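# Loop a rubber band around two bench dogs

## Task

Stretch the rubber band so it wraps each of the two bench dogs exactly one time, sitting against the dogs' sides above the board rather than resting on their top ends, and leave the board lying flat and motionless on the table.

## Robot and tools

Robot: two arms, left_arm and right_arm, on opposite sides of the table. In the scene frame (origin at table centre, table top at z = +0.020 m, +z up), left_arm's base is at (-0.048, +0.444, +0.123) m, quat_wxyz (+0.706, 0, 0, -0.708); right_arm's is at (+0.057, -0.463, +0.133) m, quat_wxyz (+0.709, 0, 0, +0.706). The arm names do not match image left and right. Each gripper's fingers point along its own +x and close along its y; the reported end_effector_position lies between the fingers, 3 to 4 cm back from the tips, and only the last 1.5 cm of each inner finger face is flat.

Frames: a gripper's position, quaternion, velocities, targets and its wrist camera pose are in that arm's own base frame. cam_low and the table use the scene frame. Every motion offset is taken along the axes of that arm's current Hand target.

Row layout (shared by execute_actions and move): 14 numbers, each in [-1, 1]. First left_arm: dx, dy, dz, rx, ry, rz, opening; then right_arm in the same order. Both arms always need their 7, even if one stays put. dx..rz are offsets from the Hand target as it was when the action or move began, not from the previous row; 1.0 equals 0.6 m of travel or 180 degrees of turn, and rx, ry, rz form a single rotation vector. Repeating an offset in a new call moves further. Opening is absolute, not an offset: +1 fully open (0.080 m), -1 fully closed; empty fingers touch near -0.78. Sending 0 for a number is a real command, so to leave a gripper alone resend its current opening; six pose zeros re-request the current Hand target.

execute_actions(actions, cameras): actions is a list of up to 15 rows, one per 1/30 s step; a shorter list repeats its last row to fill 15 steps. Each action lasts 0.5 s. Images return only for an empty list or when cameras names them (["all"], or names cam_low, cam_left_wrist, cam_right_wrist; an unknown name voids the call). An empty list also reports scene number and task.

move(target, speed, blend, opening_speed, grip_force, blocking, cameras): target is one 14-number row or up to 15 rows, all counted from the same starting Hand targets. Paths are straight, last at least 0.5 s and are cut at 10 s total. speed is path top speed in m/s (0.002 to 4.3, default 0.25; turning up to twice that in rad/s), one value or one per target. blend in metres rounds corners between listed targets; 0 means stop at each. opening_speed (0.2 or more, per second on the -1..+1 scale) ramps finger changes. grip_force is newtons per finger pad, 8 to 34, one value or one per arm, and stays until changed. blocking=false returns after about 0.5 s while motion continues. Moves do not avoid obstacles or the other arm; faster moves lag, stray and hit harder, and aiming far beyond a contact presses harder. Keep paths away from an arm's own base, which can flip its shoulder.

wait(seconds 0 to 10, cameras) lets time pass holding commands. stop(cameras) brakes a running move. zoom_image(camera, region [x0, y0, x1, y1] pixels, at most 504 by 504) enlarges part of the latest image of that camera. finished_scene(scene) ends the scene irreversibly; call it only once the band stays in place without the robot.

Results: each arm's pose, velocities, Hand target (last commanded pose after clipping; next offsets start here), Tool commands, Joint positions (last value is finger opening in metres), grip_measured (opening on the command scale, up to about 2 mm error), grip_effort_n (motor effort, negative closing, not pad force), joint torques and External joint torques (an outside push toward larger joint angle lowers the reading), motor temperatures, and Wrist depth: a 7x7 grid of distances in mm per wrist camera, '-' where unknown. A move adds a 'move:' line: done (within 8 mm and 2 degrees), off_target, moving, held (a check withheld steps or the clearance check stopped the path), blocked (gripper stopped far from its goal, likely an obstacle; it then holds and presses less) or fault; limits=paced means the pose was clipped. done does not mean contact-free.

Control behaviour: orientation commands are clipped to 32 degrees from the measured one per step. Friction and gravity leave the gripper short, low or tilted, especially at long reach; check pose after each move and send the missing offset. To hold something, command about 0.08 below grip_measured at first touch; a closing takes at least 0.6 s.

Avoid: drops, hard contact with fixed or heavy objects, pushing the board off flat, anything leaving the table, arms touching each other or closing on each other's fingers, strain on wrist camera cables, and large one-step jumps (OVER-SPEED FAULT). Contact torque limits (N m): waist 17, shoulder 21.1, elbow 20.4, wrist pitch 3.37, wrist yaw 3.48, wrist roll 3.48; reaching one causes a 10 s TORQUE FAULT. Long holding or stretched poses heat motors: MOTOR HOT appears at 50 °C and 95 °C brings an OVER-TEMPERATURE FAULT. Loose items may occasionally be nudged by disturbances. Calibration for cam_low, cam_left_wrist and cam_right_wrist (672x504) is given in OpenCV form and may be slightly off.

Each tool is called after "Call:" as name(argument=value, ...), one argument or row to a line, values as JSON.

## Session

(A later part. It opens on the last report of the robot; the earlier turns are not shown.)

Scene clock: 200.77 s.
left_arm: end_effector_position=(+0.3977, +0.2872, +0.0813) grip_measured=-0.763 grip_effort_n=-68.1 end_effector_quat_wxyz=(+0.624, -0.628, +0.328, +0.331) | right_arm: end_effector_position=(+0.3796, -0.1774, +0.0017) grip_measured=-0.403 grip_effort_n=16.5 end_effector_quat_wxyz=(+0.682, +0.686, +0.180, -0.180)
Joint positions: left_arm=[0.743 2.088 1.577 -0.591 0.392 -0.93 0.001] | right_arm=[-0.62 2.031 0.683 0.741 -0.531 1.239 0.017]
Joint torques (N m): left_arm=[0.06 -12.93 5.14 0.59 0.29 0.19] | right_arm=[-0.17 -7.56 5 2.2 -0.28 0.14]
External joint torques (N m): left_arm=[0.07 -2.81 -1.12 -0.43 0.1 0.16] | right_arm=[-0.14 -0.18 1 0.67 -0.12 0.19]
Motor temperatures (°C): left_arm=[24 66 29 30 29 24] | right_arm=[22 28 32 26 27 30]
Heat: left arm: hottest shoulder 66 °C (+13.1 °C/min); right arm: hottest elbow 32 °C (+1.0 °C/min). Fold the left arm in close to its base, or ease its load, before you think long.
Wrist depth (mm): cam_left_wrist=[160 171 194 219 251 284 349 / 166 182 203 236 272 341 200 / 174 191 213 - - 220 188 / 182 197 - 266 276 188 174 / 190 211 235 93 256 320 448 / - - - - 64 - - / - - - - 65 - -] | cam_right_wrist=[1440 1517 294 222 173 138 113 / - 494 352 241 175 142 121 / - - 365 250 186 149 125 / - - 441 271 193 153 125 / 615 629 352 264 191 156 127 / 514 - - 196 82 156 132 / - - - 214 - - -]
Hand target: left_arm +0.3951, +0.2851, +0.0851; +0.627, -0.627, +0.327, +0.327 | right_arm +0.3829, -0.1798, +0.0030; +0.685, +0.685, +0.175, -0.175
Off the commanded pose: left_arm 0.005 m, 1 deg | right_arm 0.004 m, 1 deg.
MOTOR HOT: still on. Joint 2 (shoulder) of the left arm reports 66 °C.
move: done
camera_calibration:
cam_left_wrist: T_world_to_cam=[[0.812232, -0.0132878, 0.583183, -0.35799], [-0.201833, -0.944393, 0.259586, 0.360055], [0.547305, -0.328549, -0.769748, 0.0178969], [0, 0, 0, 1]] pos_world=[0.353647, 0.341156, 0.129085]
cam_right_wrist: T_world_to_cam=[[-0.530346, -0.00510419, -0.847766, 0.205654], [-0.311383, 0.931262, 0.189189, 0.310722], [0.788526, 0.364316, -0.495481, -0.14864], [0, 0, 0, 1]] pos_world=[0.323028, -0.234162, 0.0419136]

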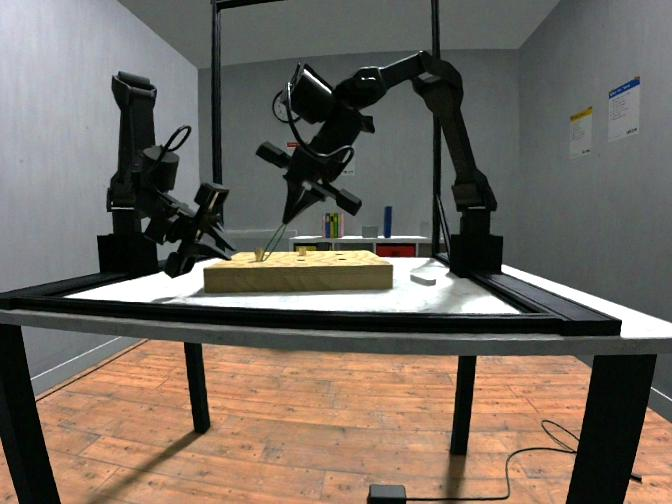

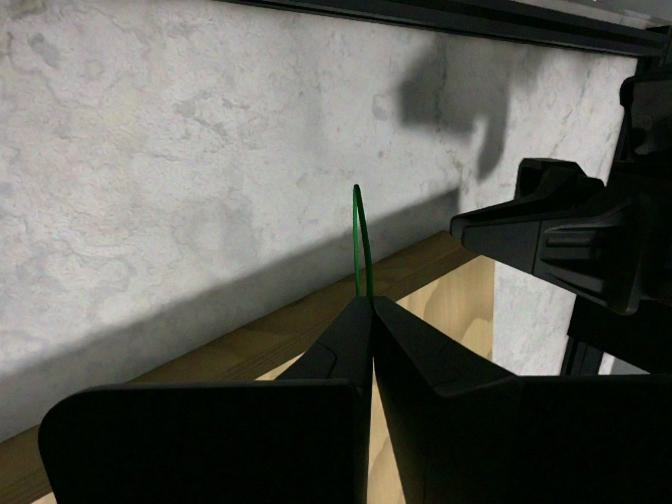

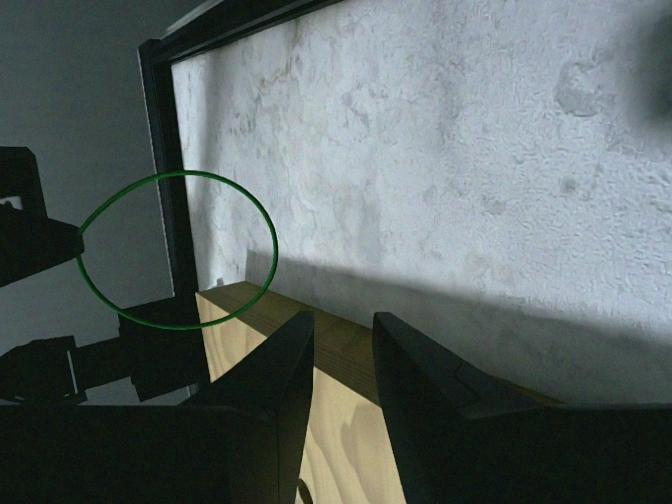

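Call:
move(
  target=[0,0,0,0,0,0,-1,0.06,0.035,-0.008,0,0,0,-0.4],
  speed=0.12,
  cameras=["cam_low","cam_right_wrist"],
)

Call:
zoom_image(
  camera="cam_low",
  region=[180, 190, 320, 290],
)

Scene clock: 211.07 s.
left_arm: end_effector_position=(+0.3977, +0.2872, +0.0813) grip_measured=-0.763 grip_effort_n=-68.1 end_effector_quat_wxyz=(+0.624, -0.628, +0.328, +0.331) | right_arm: end_effector_position=(+0.4217, -0.1744, +0.0056) grip_measured=-0.403 grip_effort_n=16.5 end_effector_quat_wxyz=(+0.685, +0.685, +0.175, -0.176)
Joint positions: left_arm=[0.743 2.088 1.577 -0.591 0.392 -0.93 0.001] | right_arm=[-0.541 2.098 0.82 0.71 -0.466 1.291 0.017]
Joint torques (N m): left_arm=[0.11 -12.86 5.1 0.56 0.29 0.17] | right_arm=[0.28 -8.62 5.38 1.15 -0.07 0.11]
External joint torques (N m): left_arm=[0.15 -2.66 -1.21 -0.47 0.09 0.14] | right_arm=[0.24 -0.42 1.02 -0.41 0.07 0.15]
Motor temperatures (°C): left_arm=[24 62 29 29 29 24] | right_arm=[22 30 32 28 27 30]
Heat: left arm: hottest shoulder 62 °C (+9.1 °C/min); right arm: hottest elbow 32 °C (+0.0 °C/min). Fold the left arm in close to its base, or ease its load, before you think long.
Wrist depth (mm): cam_left_wrist=[160 165 195 213 231 284 367 / 166 179 208 236 281 317 167 / 174 190 217 248 291 256 171 / 182 200 228 259 171 162 143 / 188 213 235 94 251 165 150 / - - - - 64 - - / - - - - 65 - -] | cam_right_wrist=[- - 302 234 176 142 115 / - - 349 245 182 142 122 / 1459 - 379 253 190 146 124 / - - 403 262 196 155 127 / 1625 - 344 255 194 159 128 / 483 - - 199 81 158 133 / - - - 222 - - -]
Hand target: left_arm +0.3951, +0.2851, +0.0851; +0.627, -0.627, +0.327, +0.327 | right_arm +0.4245, -0.1750, +0.0041; +0.685, +0.685, +0.175, -0.175
Off the commanded pose: left_arm 0.005 m, 1 deg | right_arm 0.003 m, 0 deg.
MOTOR HOT: still on. Joint 2 (shoulder) of the left arm reports 62 °C.
move: done
camera_calibration:
cam_right_wrist: T_world_to_cam=[[-0.51916, -0.00994468, -0.854619, 0.225766], [-0.313735, 0.932344, 0.179738, 0.321649], [0.795011, 0.361437, -0.487156, -0.184246], [0, 0, 0, 1]] pos_world=[0.364599, -0.231049, 0.0453749]
Images, in order (width x height): cam_low 672x504, cam_right_wrist 672x504.

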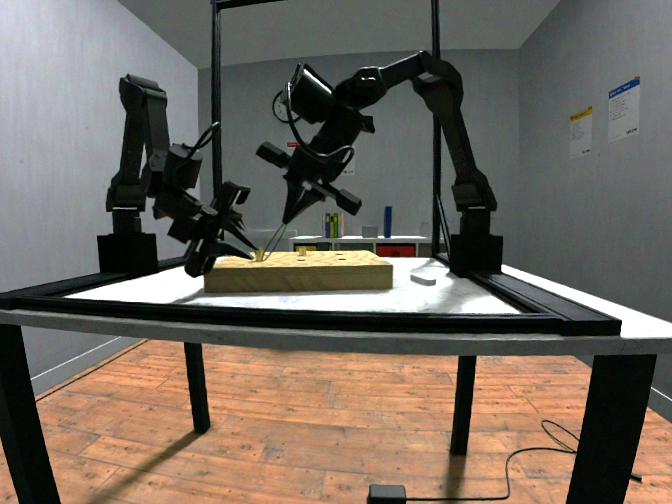

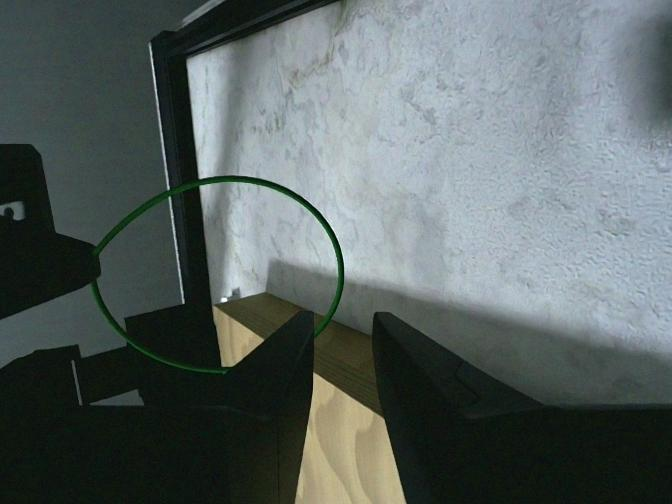

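Scaled by 3.600 from the camera's 672x504 image, which has a finer 960x720 frame.

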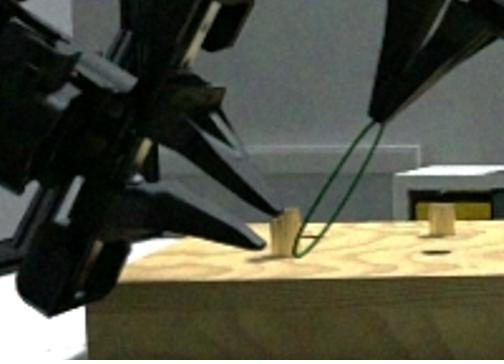

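Call:
move(
  target=[0,0,0,0,0,0,-1,0.033,-0.004,-0.004,0,0,0,-0.4],
  speed=0.06,
  cameras=["cam_low","cam_right_wrist"],
)

Call:
zoom_image(
  camera="cam_low",
  region=[210, 200, 310, 280],
)

Call:
zoom_image(
  camera="cam_right_wrist",
  region=[230, 180, 480, 380],
)

Scene clock: 217.63 s.
left_arm: end_effector_position=(+0.3977, +0.2872, +0.0813) grip_measured=-0.763 grip_effort_n=-68.1 end_effector_quat_wxyz=(+0.624, -0.628, +0.328, +0.331) | right_arm: end_effector_position=(+0.4367, -0.1722, -0.0076) grip_measured=-0.403 grip_effort_n=16.5 end_effector_quat_wxyz=(+0.682, +0.686, +0.178, -0.180)
Joint positions: left_arm=[0.743 2.088 1.577 -0.591 0.392 -0.93 0.001] | right_arm=[-0.513 2.168 0.877 0.719 -0.442 1.308 0.017]
Joint torques (N m): left_arm=[0.23 -12.81 5.26 0.57 0.28 0.15] | right_arm=[0.38 -8.75 5.33 2.24 -0.08 0.16]
External joint torques (N m): left_arm=[0.28 -2.76 -0.98 -0.46 0.1 0.12] | right_arm=[0.33 -0.17 1.02 0.68 0.05 0.2]
Motor temperatures (°C): left_arm=[24 60 29 29 29 24] | right_arm=[22 31 31 29 27 30]
Heat: left arm: hottest shoulder 60 °C (+7.0 °C/min); right arm: hottest shoulder 31 °C (+3.0 °C/min). Fold the left arm in close to its base, or ease its load, before you think long.
Wrist depth (mm): cam_left_wrist=[160 171 194 224 252 276 321 / 166 181 205 231 - 183 149 / 173 191 217 240 278 199 157 / 181 204 218 246 171 152 131 / 191 213 234 93 171 164 127 / - - - - 64 - - / - - - - 65 - -] | cam_right_wrist=[- - 283 202 154 122 105 / - 450 322 214 160 131 108 / - - 331 226 168 138 110 / - - 398 237 179 138 114 / - - 354 239 173 143 117 / - - - 178 81 142 121 / - - - 182 - - -]
Hand target: left_arm +0.3951, +0.2851, +0.0851; +0.627, -0.627, +0.327, +0.327 | right_arm +0.4409, -0.1725, -0.0075; +0.685, +0.685, +0.175, -0.175
Off the commanded pose: left_arm 0.005 m, 1 deg | right_arm 0.004 m, 1 deg.
MOTOR HOT: still on. Joint 2 (shoulder) of the left arm reports 60 °C.
move: done
camera_calibration:
cam_right_wrist: T_world_to_cam=[[-0.527895, -0.00485402, -0.849296, 0.227052], [-0.310965, 0.93165, 0.187962, 0.32534], [0.790334, 0.363325, -0.493323, -0.201043], [0, 0, 0, 1]] pos_world=[0.37992, -0.228957, 0.0325039]
Images, in order (width x height): cam_low 672x504, cam_right_wrist 672x504.

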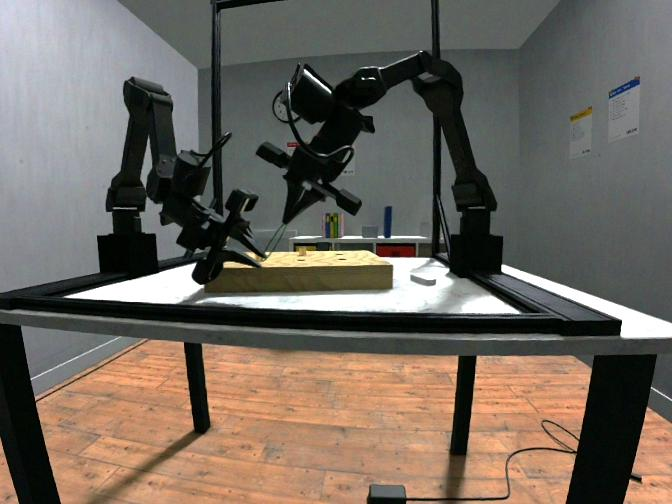

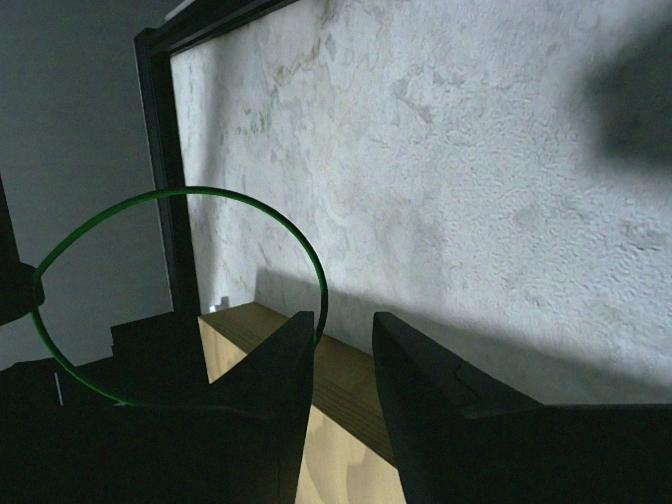

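Scaled by 5.040 from the camera's 672x504 image, which has a finer 960x720 frame.

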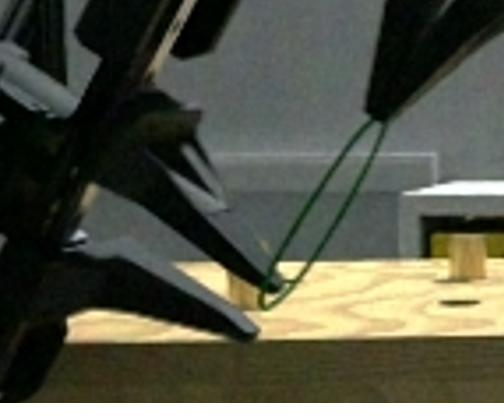

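Scaled by 2.016 from the camera's 672x504 image, which has a finer 960x720 frame.

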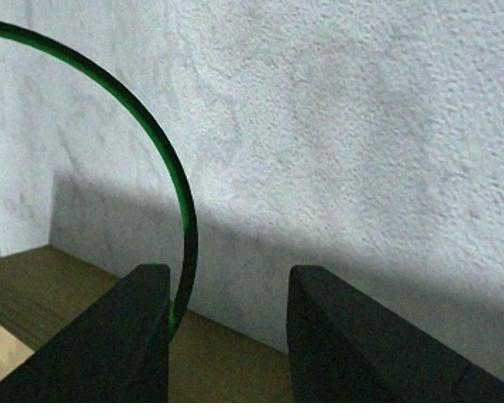

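Call:
move(
  target=[0,0,0,0,0,0,-1,0.011,0.003,0.016,0,0,0,-0.4],
  speed=0.04,
  cameras=["cam_low","cam_right_wrist"],
)

Call:
zoom_image(
  camera="cam_low",
  region=[210, 200, 310, 280],
)

Call:
zoom_image(
  camera="cam_right_wrist",
  region=[230, 180, 480, 380],
)

Scene clock: 221.93 s.
left_arm: end_effector_position=(+0.3977, +0.2872, +0.0813) grip_measured=-0.763 grip_effort_n=-68.1 end_effector_quat_wxyz=(+0.624, -0.628, +0.328, +0.331) | right_arm: end_effector_position=(+0.4455, -0.1806, -0.0071) grip_measured=-0.403 grip_effort_n=16.5 end_effector_quat_wxyz=(+0.683, +0.687, +0.174, -0.177)
Joint positions: left_arm=[0.743 2.088 1.577 -0.591 0.392 -0.93 0.001] | right_arm=[-0.521 2.195 0.926 0.707 -0.448 1.308 0.017]
Joint torques (N m): left_arm=[0.23 -12.95 5.11 0.54 0.29 0.14] | right_arm=[-0.25 -9.13 5.39 1.14 -0.23 -0.14]
External joint torques (N m): left_arm=[0.2 -2.83 -1.22 -0.51 0.11 0.11] | right_arm=[-0.25 -0.25 0.98 -0.42 -0.1 -0.1]
Motor temperatures (°C): left_arm=[24 59 29 29 29 24] | right_arm=[22 32 31 29 27 30]
Heat: left arm: hottest shoulder 59 °C (+7.0 °C/min); right arm: hottest shoulder 32 °C (+4.0 °C/min). Fold the left arm in close to its base, or ease its load, before you think long.
Wrist depth (mm): cam_left_wrist=[161 172 195 217 250 277 150 / 166 180 208 236 275 185 138 / 174 189 214 261 231 181 150 / 182 196 228 255 163 146 121 / 190 207 235 93 162 149 96 / - - - - 64 - - / - - - - 65 - -] | cam_right_wrist=[1354 417 281 204 155 122 106 / - - 329 218 160 131 109 / - - 343 228 170 139 110 / - - 388 224 179 138 114 / - - 356 252 174 142 117 / - - - 109 82 139 120 / - - - 184 - - -]
Hand target: left_arm +0.3951, +0.2851, +0.0851; +0.627, -0.627, +0.327, +0.327 | right_arm +0.4475, -0.1822, -0.0091; +0.685, +0.685, +0.175, -0.175
Off the commanded pose: left_arm 0.005 m, 1 deg | right_arm 0.003 m, 0 deg.
MOTOR HOT: still on. Joint 2 (shoulder) of the left arm reports 59 °C.
move: done
camera_calibration:
cam_right_wrist: T_world_to_cam=[[-0.519496, -0.00487692, -0.854459, 0.22834], [-0.310131, 0.932869, 0.18323, 0.335647], [0.796205, 0.360182, -0.486134, -0.207834], [0, 0, 0, 1]] pos_world=[0.388195, -0.237143, 0.0325717]
Images, in order (width x height): cam_low 672x504, cam_right_wrist 672x504.

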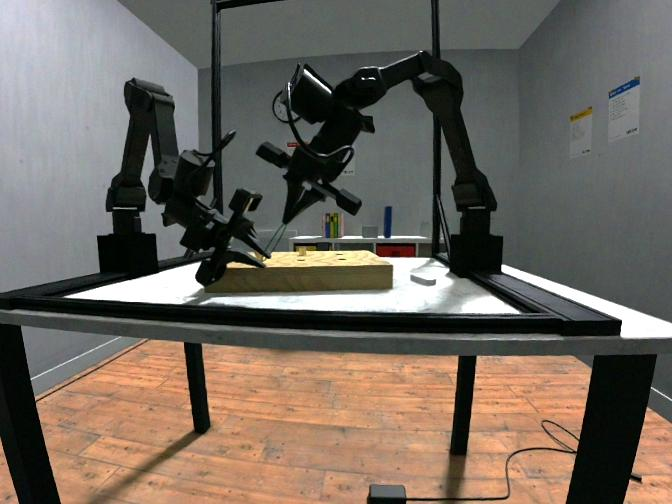

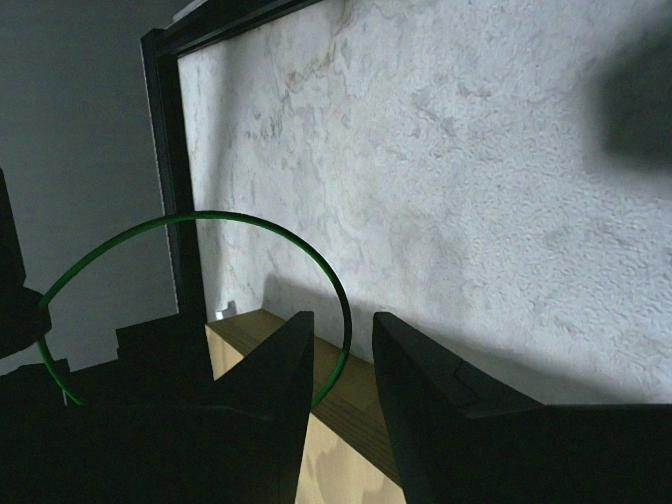

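Scaled by 5.040 from the camera's 672x504 image, which has a finer 960x720 frame.

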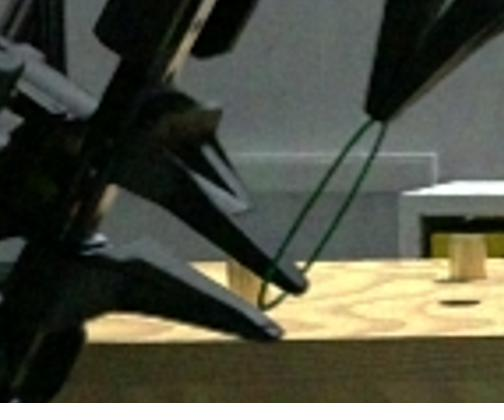

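Scaled by 2.016 from the camera's 672x504 image, which has a finer 960x720 frame.

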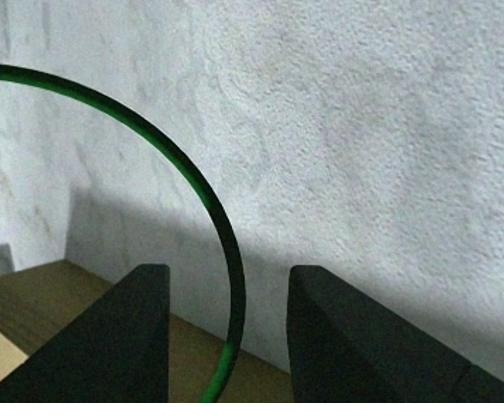

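Call:
move(
  target=[
    [0,0,0,0,0,0,-1,-0.007,0,0,0,0,0,-0.4],
    [0,0,0,0,0,0,-1,-0.007,0,0,0,0,0,-1],
  ],
  speed=0.04,
  opening_speed=0.4,
  cameras=["cam_low","cam_right_wrist"],
)

Call:
zoom_image(
  camera="cam_low",
  region=[210, 200, 310, 280],
)

Call:
zoom_image(
  camera="cam_right_wrist",
  region=[230, 180, 480, 380],
)

Scene clock: 229.37 s.
left_arm: end_effector_position=(+0.3977, +0.2872, +0.0813) grip_measured=-0.763 grip_effort_n=-68.1 end_effector_quat_wxyz=(+0.624, -0.628, +0.328, +0.331) | right_arm: end_effector_position=(+0.4447, -0.1822, -0.0069) grip_measured=-0.755 grip_effort_n=-83.5 end_effector_quat_wxyz=(+0.684, +0.686, +0.173, -0.177)
Joint positions: left_arm=[0.743 2.088 1.577 -0.591 0.392 -0.93 0.001] | right_arm=[-0.526 2.195 0.926 0.707 -0.452 1.305 0.001]
Joint torques (N m): left_arm=[0.11 -12.96 5.2 0.53 0.3 0.17] | right_arm=[-0.17 -10.7 3.79 1.17 -0.23 -0.17]
External joint torques (N m): left_arm=[0.19 -2.71 -1.19 -0.53 0.11 0.14] | right_arm=[-0.17 -1.83 -0.62 -0.39 -0.1 -0.13]
Motor temperatures (°C): left_arm=[24 58 30 28 29 24] | right_arm=[22 32 31 29 27 30]
Heat: left arm: hottest shoulder 58 °C (+2.0 °C/min); right arm: hottest shoulder 32 °C (+4.0 °C/min). Fold the left arm in close to its base, or ease its load, before you think long.
Wrist depth (mm): cam_left_wrist=[160 170 194 215 247 266 143 / 166 180 204 237 276 172 142 / 174 191 216 245 187 167 149 / 181 202 228 253 170 149 124 / 190 211 235 93 247 168 102 / - - - - 64 - - / - - - - 65 - -] | cam_right_wrist=[- - 285 202 155 123 106 / 1413 476 328 218 160 131 109 / 1478 532 358 228 170 139 110 / - - 372 239 179 138 114 / - - 351 229 181 144 117 / 496 - - 74 75 148 121 / - - - - - - -]
Hand target: left_arm +0.3951, +0.2851, +0.0851; +0.627, -0.627, +0.327, +0.327 | right_arm +0.4438, -0.1821, -0.0070; +0.685, +0.685, +0.175, -0.175
Off the commanded pose: left_arm 0.005 m, 1 deg | right_arm 0.001 m, 0 deg.
MOTOR HOT: still on. Joint 2 (shoulder) of the left arm reports 58 °C.
move: done
camera_calibration:
cam_right_wrist: T_world_to_cam=[[-0.518434, -0.00559726, -0.855099, 0.227436], [-0.310704, 0.932867, 0.182269, 0.337033], [0.796674, 0.360177, -0.485369, -0.206816], [0, 0, 0, 1]] pos_world=[0.387393, -0.238643, 0.0326681]
Images, in order (width x height): cam_low 672x504, cam_right_wrist 672x504.

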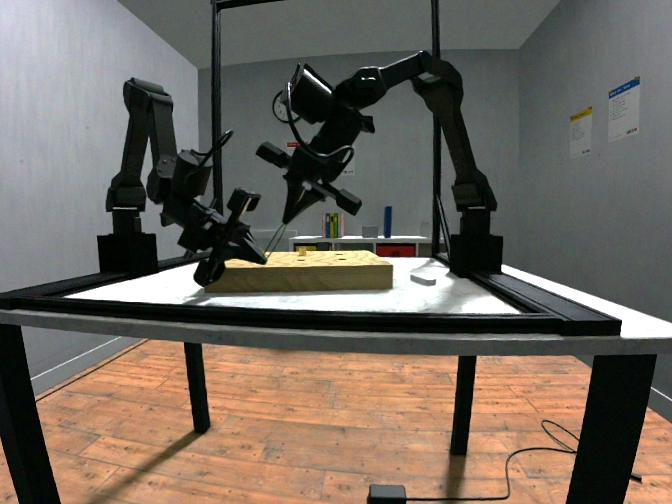

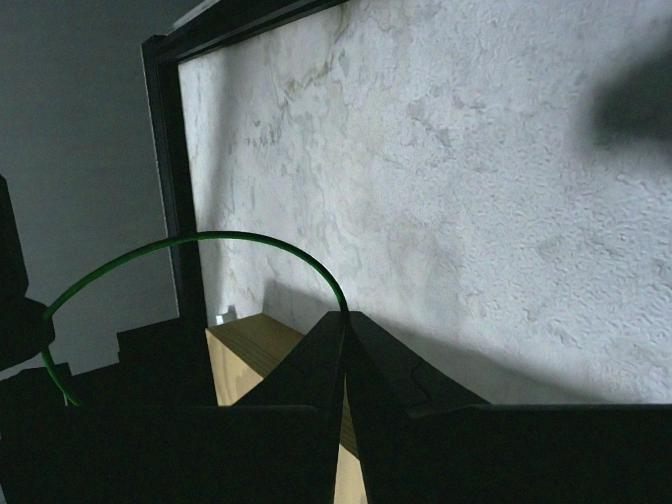

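Scaled by 5.040 from the camera's 672x504 image, which has a finer 960x720 frame.

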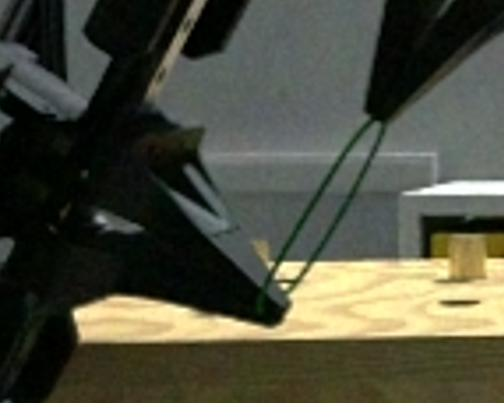

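Scaled by 2.016 from the camera's 672x504 image, which has a finer 960x720 frame.

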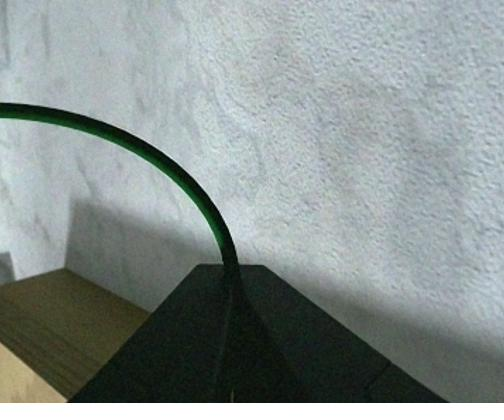

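Call:
move(
  target=[
    [-0.0683,-0.0478,0,0,0,0,-1,-0.04,0.073,0,0,0,0,-1],
    [0.0443,-0.034,-0.41,-0.238,-0.1668,0,-1,-0.1068,0.0863,-0.2178,-0.195,0.218,-0.1356,-1],
  ],
  speed=0.12,
  cameras=["all"],
)

Call:
zoom_image(
  camera="cam_low",
  region=[190, 170, 370, 290],
)

Scene clock: 262.83 s.
left_arm: end_effector_position=(+0.4244, +0.0399, +0.0779) grip_measured=-0.763 grip_effort_n=-68.1 end_effector_quat_wxyz=(-0.420, +0.707, -0.020, -0.568) | right_arm: end_effector_position=(+0.4089, -0.0501, +0.0703) grip_measured=-0.755 grip_effort_n=-83.5 end_effector_quat_wxyz=(+0.705, +0.422, +0.570, -0.019)
Joint positions: left_arm=[-0.075 1.922 1.33 -0.607 -0.494 -2.457 0.001] | right_arm=[-0.321 1.973 1.381 -0.752 -0.572 0.412 0.001]
Joint torques (N m): left_arm=[-0.39 -7.45 7.72 0.31 -0.38 -0.2] | right_arm=[-0.02 -9.02 7.27 0.17 -0.17 -0.17]
External joint torques (N m): left_arm=[-0.5 1.19 1.76 -0.5 -0.06 -0.23] | right_arm=[-0.04 -0.31 1.55 -0.52 0.15 -0.14]
Motor temperatures (°C): left_arm=[24 58 30 28 29 24] | right_arm=[22 37 30 28 27 29]
Heat: left arm: hottest shoulder 58 °C (-7.0 °C/min); right arm: hottest shoulder 37 °C (+8.0 °C/min). Fold the left arm in close to its base, or ease its load, before you think long.
Wrist depth (mm): cam_left_wrist=[126 139 154 177 204 - 1776 / 131 142 161 185 218 368 1902 / 135 147 168 199 233 297 450 / 141 153 176 206 235 281 149 / 146 160 178 93 243 419 154 / - - - - 64 - - / - - - - 65 - -] | cam_right_wrist=[359 244 206 180 160 143 138 / 323 264 224 193 168 151 136 / 439 288 240 204 179 160 142 / - 299 246 218 191 166 149 / 1724 456 282 223 202 175 157 / 1602 494 - 74 75 186 163 / - - - - - - -]
Hand target: left_arm +0.4269, +0.0391, +0.0751; -0.419, +0.706, -0.017, -0.570 | right_arm +0.4123, -0.0514, +0.0692; +0.707, +0.419, +0.569, -0.016
Off the commanded pose: left_arm 0.004 m, 0 deg | right_arm 0.004 m, 0 deg.
MOTOR HOT: still on. Joint 2 (shoulder) of the left arm reports 58 °C.
move: done
camera_calibration:
cam_left_wrist: T_world_to_cam=[[0.514311, 0.624078, 0.588227, -0.280317], [0.612816, -0.747266, 0.257001, -0.220595], [0.599951, 0.228296, -0.766772, -0.125334], [0, 0, 0, 1]] pos_world=[0.354548, 0.03871, 0.12548]
cam_right_wrist: T_world_to_cam=[[-0.513645, -0.669497, -0.536603, 0.217961], [-0.857841, 0.412879, 0.306008, 0.377639], [0.0166804, 0.617499, -0.786395, 0.164541], [0, 0, 0, 1]] pos_world=[0.433164, -0.111598, 0.130792]

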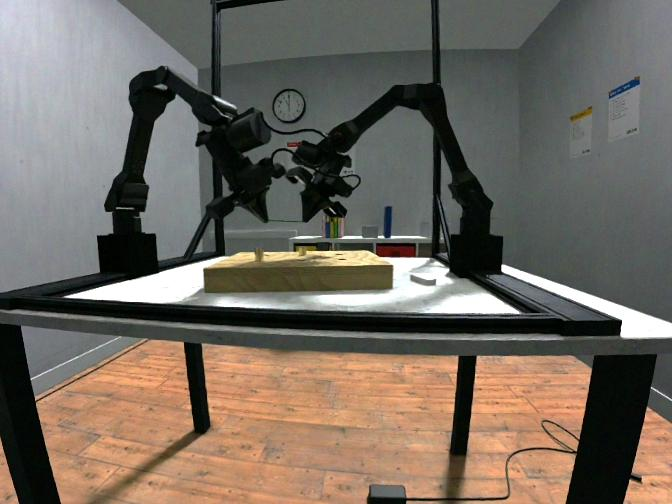

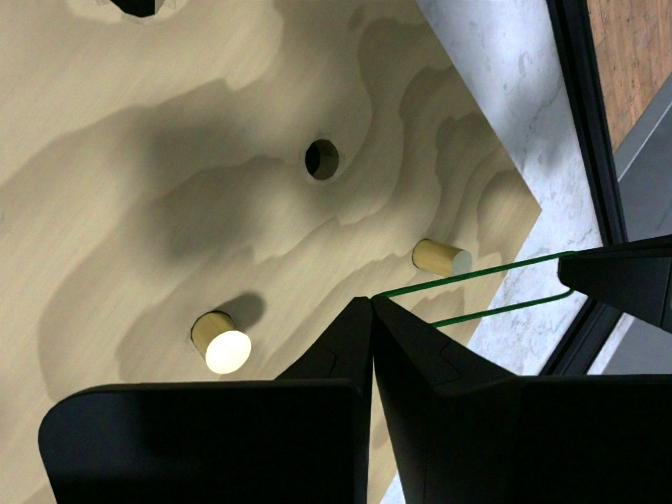

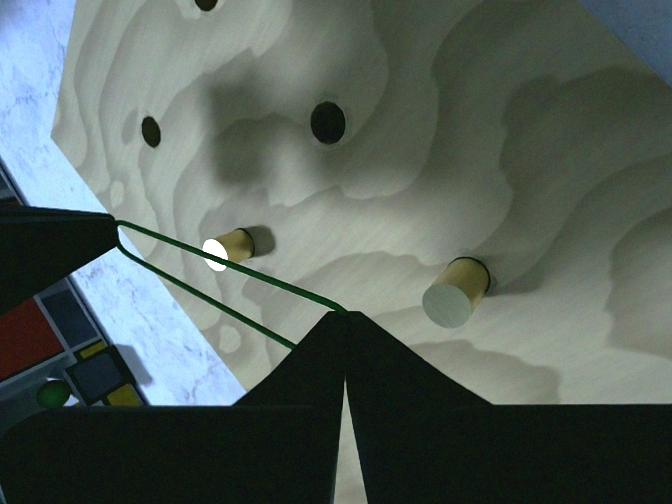

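Scaled by 2.800 from the camera's 672x504 image, which has a finer 960x720 frame.

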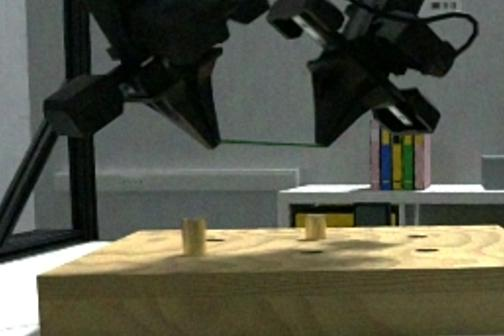

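Call:
move(
  target=[0.007,0.0918,-0.0612,0,0,0,-1,0.0145,-0.0812,-0.0343,0,0,0,-1],
  speed=0.05,
  cameras=["all"],
)

Call:
zoom_image(
  camera="cam_low",
  region=[210, 190, 340, 280],
)

Scene clock: 283.30 s.
left_arm: end_effector_position=(+0.4289, -0.0072, +0.0470) grip_measured=-0.763 grip_effort_n=-68.1 end_effector_quat_wxyz=(-0.420, +0.706, -0.006, -0.570) | right_arm: end_effector_position=(+0.3790, -0.0586, +0.0344) grip_measured=-0.755 grip_effort_n=-83.5 end_effector_quat_wxyz=(+0.703, +0.422, +0.573, -0.006)
Joint positions: left_arm=[-0.205 2.026 1.348 -0.597 -0.562 -2.616 0.001] | right_arm=[-0.378 1.963 1.207 -0.638 -0.604 0.324 0.001]
Joint torques (N m): left_arm=[-1.5 -7.71 6.53 0.36 0.05 -0.2] | right_arm=[-1.9 -11.6 3.28 0.51 0.12 -0.17]
External joint torques (N m): left_arm=[-1.53 1.32 0.9 -0.34 0.41 -0.23] | right_arm=[-1.95 -3.34 -2.05 -0.11 0.47 -0.14]
Motor temperatures (°C): left_arm=[23 56 32 27 29 24] | right_arm=[22 40 31 26 27 29]
Heat: left arm: hottest shoulder 56 °C (-3.0 °C/min); right arm: hottest shoulder 40 °C (+8.1 °C/min). Fold the left arm in close to its base, or ease its load, before you think long.
Wrist depth (mm): cam_left_wrist=[104 112 126 147 174 209 358 / 111 116 132 154 187 229 2049 / 111 120 138 162 196 240 - / 114 126 144 170 207 250 191 / - 131 149 94 121 396 501 / - - - - 64 - - / - - - - 65 - -] | cam_right_wrist=[237 200 168 146 128 116 106 / 262 218 182 154 135 120 108 / 292 233 195 165 144 127 114 / 461 249 210 172 149 133 118 / 498 411 234 172 161 141 124 / - 465 - 74 75 148 130 / - - - - - - -]
Hand target: left_arm +0.4296, -0.0171, +0.0400; -0.419, +0.706, -0.017, -0.570 | right_arm +0.3747, -0.0665, +0.0341; +0.707, +0.419, +0.569, -0.016
Off the commanded pose: left_arm 0.012 m, 1 deg | right_arm 0.009 m, 1 deg.
MOTOR HOT: still on. Joint 2 (shoulder) of the left arm reports 56 °C.
move: off_target (left_arm, right_arm)
camera_calibration:
cam_left_wrist: T_world_to_cam=[[0.495951, 0.624813, 0.603027, -0.227861], [0.627354, -0.737964, 0.248667, -0.256358], [0.600382, 0.254985, -0.757973, -0.141411], [0, 0, 0, 1]] pos_world=[0.358736, -0.0107554, 0.0939682]
cam_right_wrist: T_world_to_cam=[[-0.497915, -0.670799, -0.549645, 0.172074], [-0.8672, 0.390026, 0.309587, 0.368549], [0.00670496, 0.6308, -0.775916, 0.146236], [0, 0, 0, 1]] pos_world=[0.404304, -0.120563, 0.0939484]

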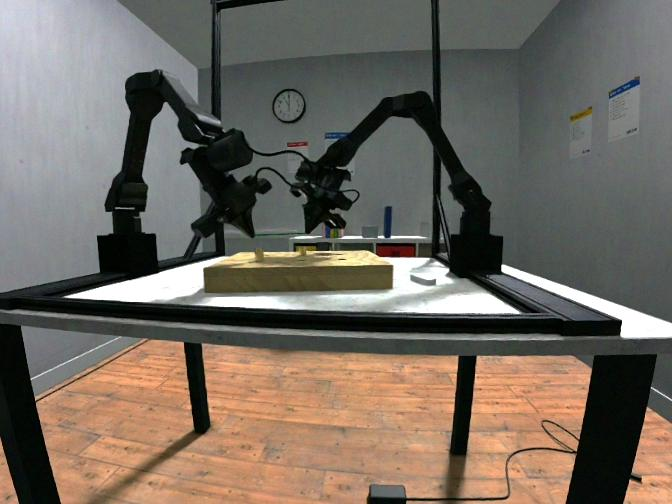

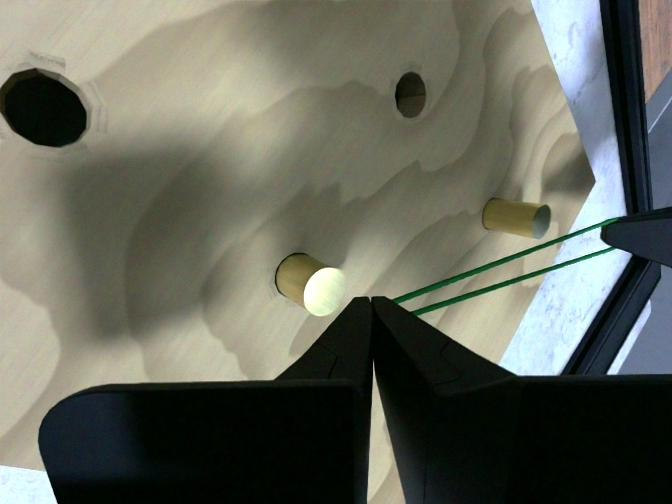

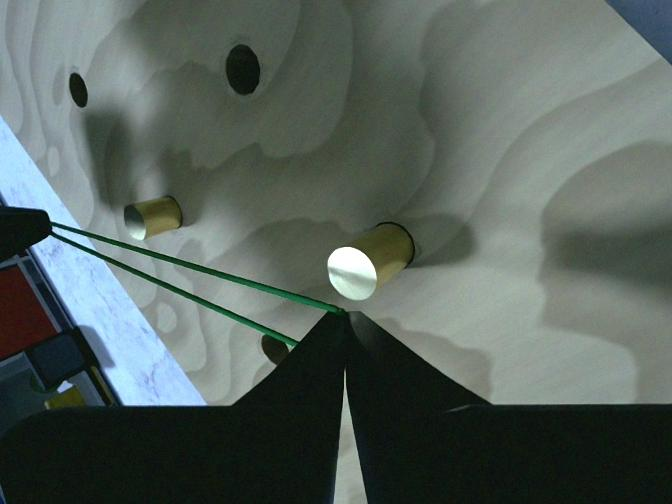

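Scaled by 3.877 from the camera's 672x504 image, which has a finer 960x720 frame.

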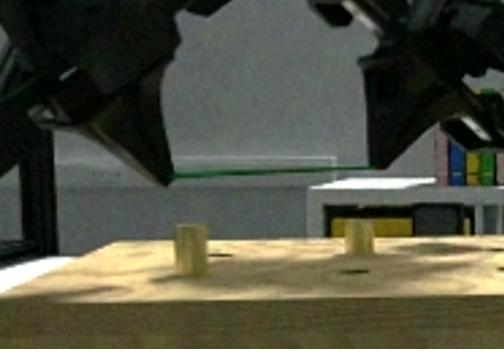

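Call:
move(
  target=[0.0133,0.0383,-0.013,0,0,0,-1,0.0047,-0.031,0.0007,0,0,0,-1],
  speed=0.04,
  cameras=["all"],
)

Call:
zoom_image(
  camera="cam_low",
  region=[230, 210, 330, 280],
)

Call:
zoom_image(
  camera="cam_left_wrist",
  region=[320, 150, 670, 400],
)

Call:
zoom_image(
  camera="cam_right_wrist",
  region=[0, 150, 420, 400],
)

Scene clock: 294.63 s.
left_arm: end_effector_position=(+0.4326, -0.0206, +0.0337) grip_measured=-0.763 grip_effort_n=-68.1 end_effector_quat_wxyz=(-0.418, +0.712, +0.002, -0.564) | right_arm: end_effector_position=(+0.3727, -0.0677, +0.0287) grip_measured=-0.755 grip_effort_n=-83.5 end_effector_quat_wxyz=(+0.709, +0.419, +0.567, -0.001)
Joint positions: left_arm=[-0.239 2.068 1.348 -0.56 -0.579 -2.662 0.001] | right_arm=[-0.411 1.963 1.177 -0.615 -0.615 0.28 0.001]
Joint torques (N m): left_arm=[-2.24 -7.62 4.44 0.38 0.26 -0.22] | right_arm=[-2.37 -9.04 3.31 0.58 0.25 -0.15]
External joint torques (N m): left_arm=[-2.2 1.66 -1.15 -0.32 0.62 -0.25] | right_arm=[-2.37 -0.9 -1.91 -0.03 0.6 -0.12]
Heat: left arm: hottest shoulder 52 °C (-6.0 °C/min); right arm: hottest shoulder 44 °C (+12.1 °C/min). Fold the left arm in close to its base, or ease its load, before you think long.
Wrist depth (mm): cam_left_wrist=[130 101 113 131 156 192 353 / 98 106 118 138 165 207 376 / 99 107 124 146 177 214 280 / 103 112 130 143 186 232 485 / 107 117 135 93 128 251 539 / - - - - 64 - - / - - - - 65 - -] | cam_right_wrist=[235 196 165 142 125 112 135 / 260 213 176 150 131 115 107 / 292 227 189 161 138 122 109 / 434 241 203 147 147 128 114 / - 278 226 165 154 135 119 / - 452 - 74 75 140 123 / - - - - - - -]
Hand target: left_arm +0.4270, -0.0332, +0.0202; -0.419, +0.706, -0.017, -0.570 | right_arm +0.3667, -0.0774, +0.0210; +0.707, +0.419, +0.569, -0.016
Off the commanded pose: left_arm 0.019 m, 2 deg | right_arm 0.014 m, 2 deg.
MOTOR HOT: still on. Joint 2 (shoulder) of the left arm reports 52 °C.
move: off_target (left_arm, right_arm)
camera_calibration:
cam_left_wrist: T_world_to_cam=[[0.478365, 0.628449, 0.613366, -0.205961], [0.628033, -0.733025, 0.261247, -0.265801], [0.613793, 0.260243, -0.74534, -0.156502], [0, 0, 0, 1]] pos_world=[0.361516, -0.0246741, 0.0791215]
cam_right_wrist: T_world_to_cam=[[-0.48393, -0.675133, -0.556783, 0.154437], [-0.874911, 0.386718, 0.291513, 0.371651], [0.0185081, 0.628207, -0.777826, 0.143096], [0, 0, 0, 1]] pos_world=[0.39725, -0.129353, 0.088951]

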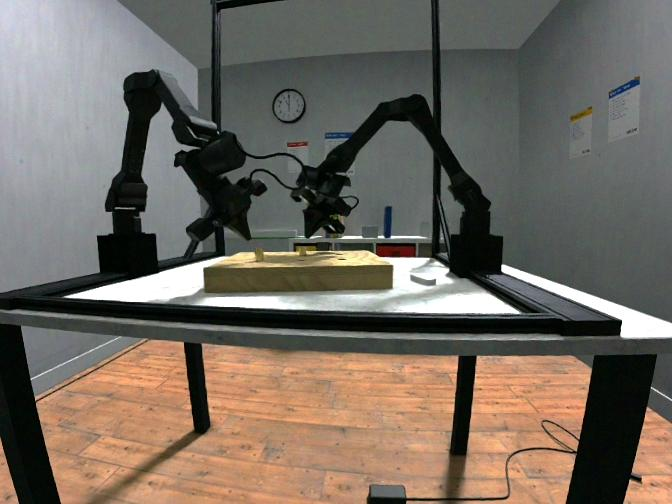

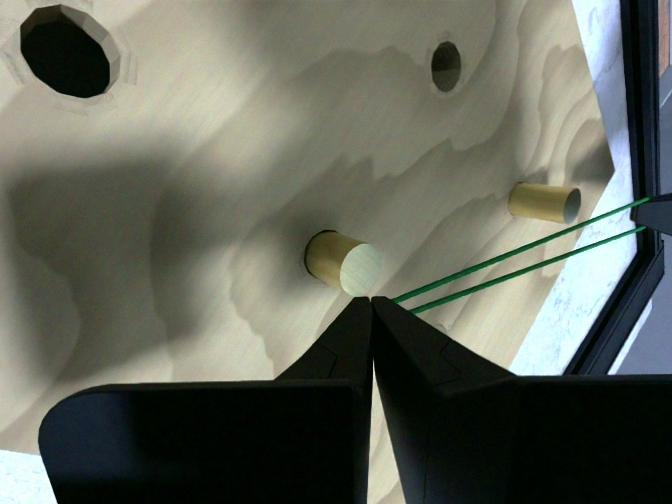

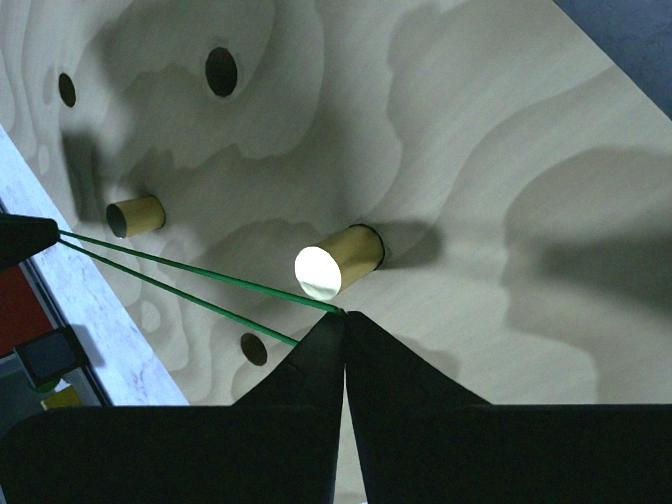

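Scaled by 5.040 from the camera's 672x504 image, which has a finer 960x720 frame.

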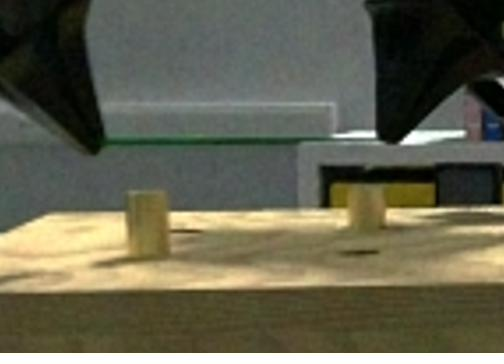

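Scaled by 1.440 from the camera's 672x504 image, which has a finer 960x720 frame.

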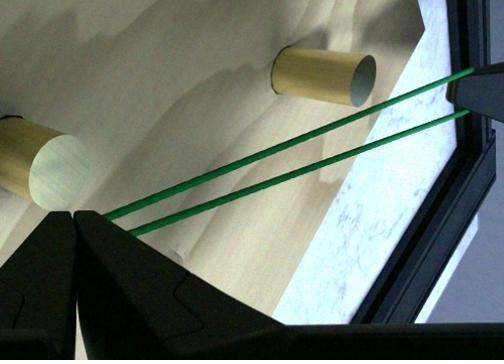

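Scaled by 1.200 from the camera's 672x504 image, which has a finer 960x720 frame.

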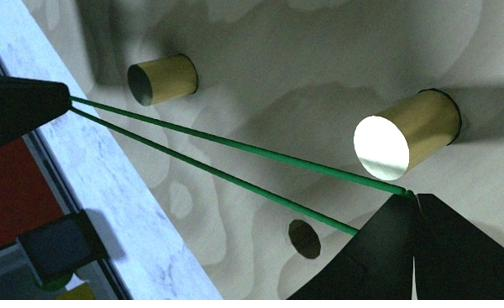

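Call:
move(
  target=[0.1007,-0.179,0.019,0,0,0,-1,-0.0164,0.0115,0,0,0,0,-1],
  speed=0.08,
  cameras=["all"],
)

Call:
zoom_image(
  camera="cam_low",
  region=[230, 190, 330, 270],
)

Scene clock: 329.80 s.
left_arm: end_effector_position=(+0.4906, +0.0710, +0.0370) grip_measured=-0.763 grip_effort_n=-68.1 end_effector_quat_wxyz=(-0.416, +0.710, -0.014, -0.568) | right_arm: end_effector_position=(+0.3638, -0.0754, +0.0263) grip_measured=-0.755 grip_effort_n=-83.5 end_effector_quat_wxyz=(+0.698, +0.424, +0.577, -0.020)
Joint positions: left_arm=[0.007 2.204 1.582 -0.537 -0.467 -2.388 0.001] | right_arm=[-0.432 1.961 1.177 -0.654 -0.592 0.278 0.001]
Joint torques (N m): left_arm=[-0.2 -9.24 7.89 0.38 -0.3 0.14] | right_arm=[-0.21 -11.63 5.68 0.08 -0.28 -0.14]
External joint torques (N m): left_arm=[-0.15 1.47 1.8 -0.53 0 0.11] | right_arm=[-0.21 -3.58 0.53 -0.46 0.07 -0.12]
Motor temperatures (°C): left_arm=[24 51 30 26 28 24] | right_arm=[22 43 30 26 27 29]
Heat: left arm: hottest shoulder 51 °C (-6.0 °C/min); right arm: hottest shoulder 43 °C (+5.0 °C/min). Fold the left arm in close to its base, or ease its load, before you think long.
Wrist depth (mm): cam_left_wrist=[- 101 116 128 150 - 1791 / 96 105 119 135 160 198 331 / 100 107 123 144 170 206 375 / 103 112 128 150 158 209 135 / 108 117 133 94 178 315 428 / - - - - 64 - - / - - - - 65 - -] | cam_right_wrist=[213 184 155 135 120 115 137 / 238 199 167 144 127 113 135 / 266 218 181 155 135 119 108 / 282 222 198 155 144 126 113 / 142 266 213 169 152 134 118 / 507 444 - 74 75 141 167 / - - - - - - -]
Hand target: left_arm +0.4931, +0.0707, +0.0321; -0.419, +0.706, -0.017, -0.570 | right_arm +0.3666, -0.0775, +0.0331; +0.707, +0.420, +0.569, -0.017
Off the commanded pose: left_arm 0.005 m, 1 deg | right_arm 0.008 m, 1 deg.
MOTOR HOT: still on. Joint 2 (shoulder) of the left arm reports 51 °C.
move: done
camera_calibration:
cam_left_wrist: T_world_to_cam=[[0.500745, 0.632664, 0.590754, -0.303711], [0.621208, -0.737935, 0.263727, -0.232493], [0.602789, 0.234921, -0.762534, -0.205593], [0, 0, 0, 1]] pos_world=[0.420437, 0.0688803, 0.0839618]
cam_right_wrist: T_world_to_cam=[[-0.52257, -0.666667, -0.531485, 0.157669], [-0.852596, 0.409103, 0.325137, 0.360129], [0.000674013, 0.623049, -0.782183, 0.152486], [0, 0, 0, 1]] pos_world=[0.389335, -0.137223, 0.0859799]

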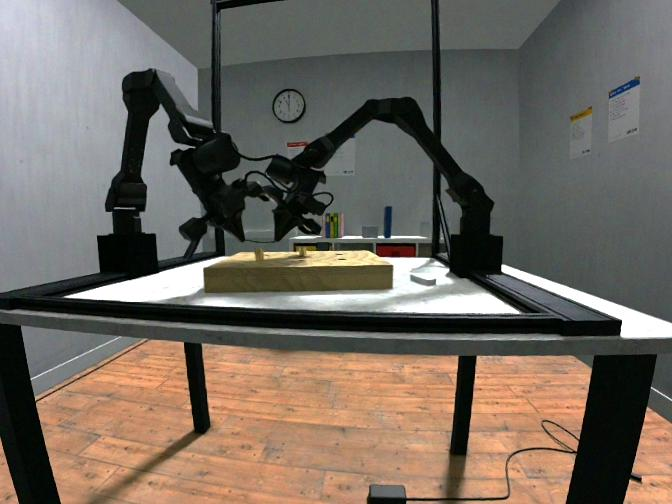

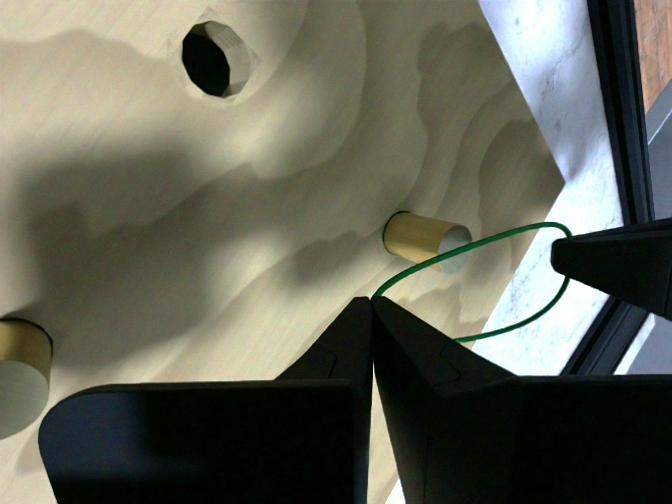

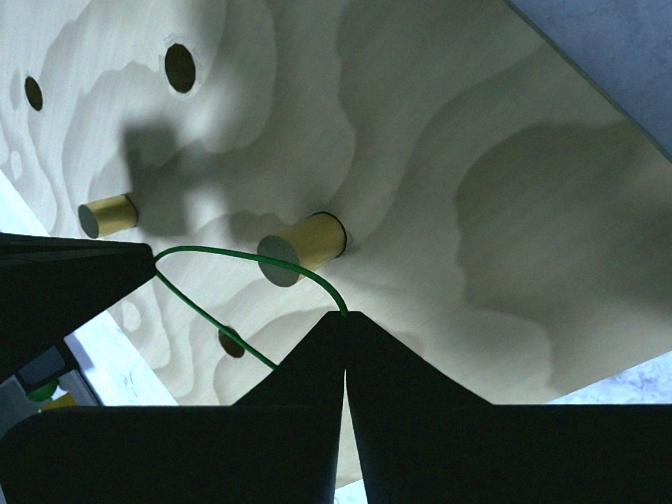

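Scaled by 5.040 from the camera's 672x504 image, which has a finer 960x720 frame.

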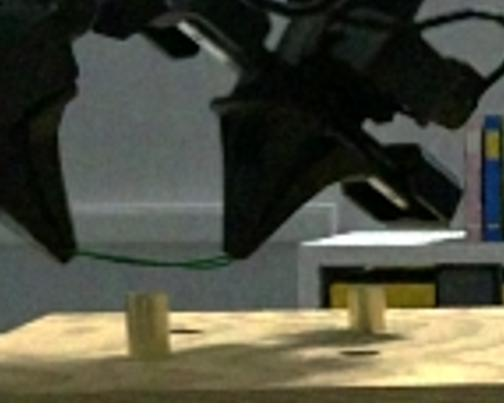

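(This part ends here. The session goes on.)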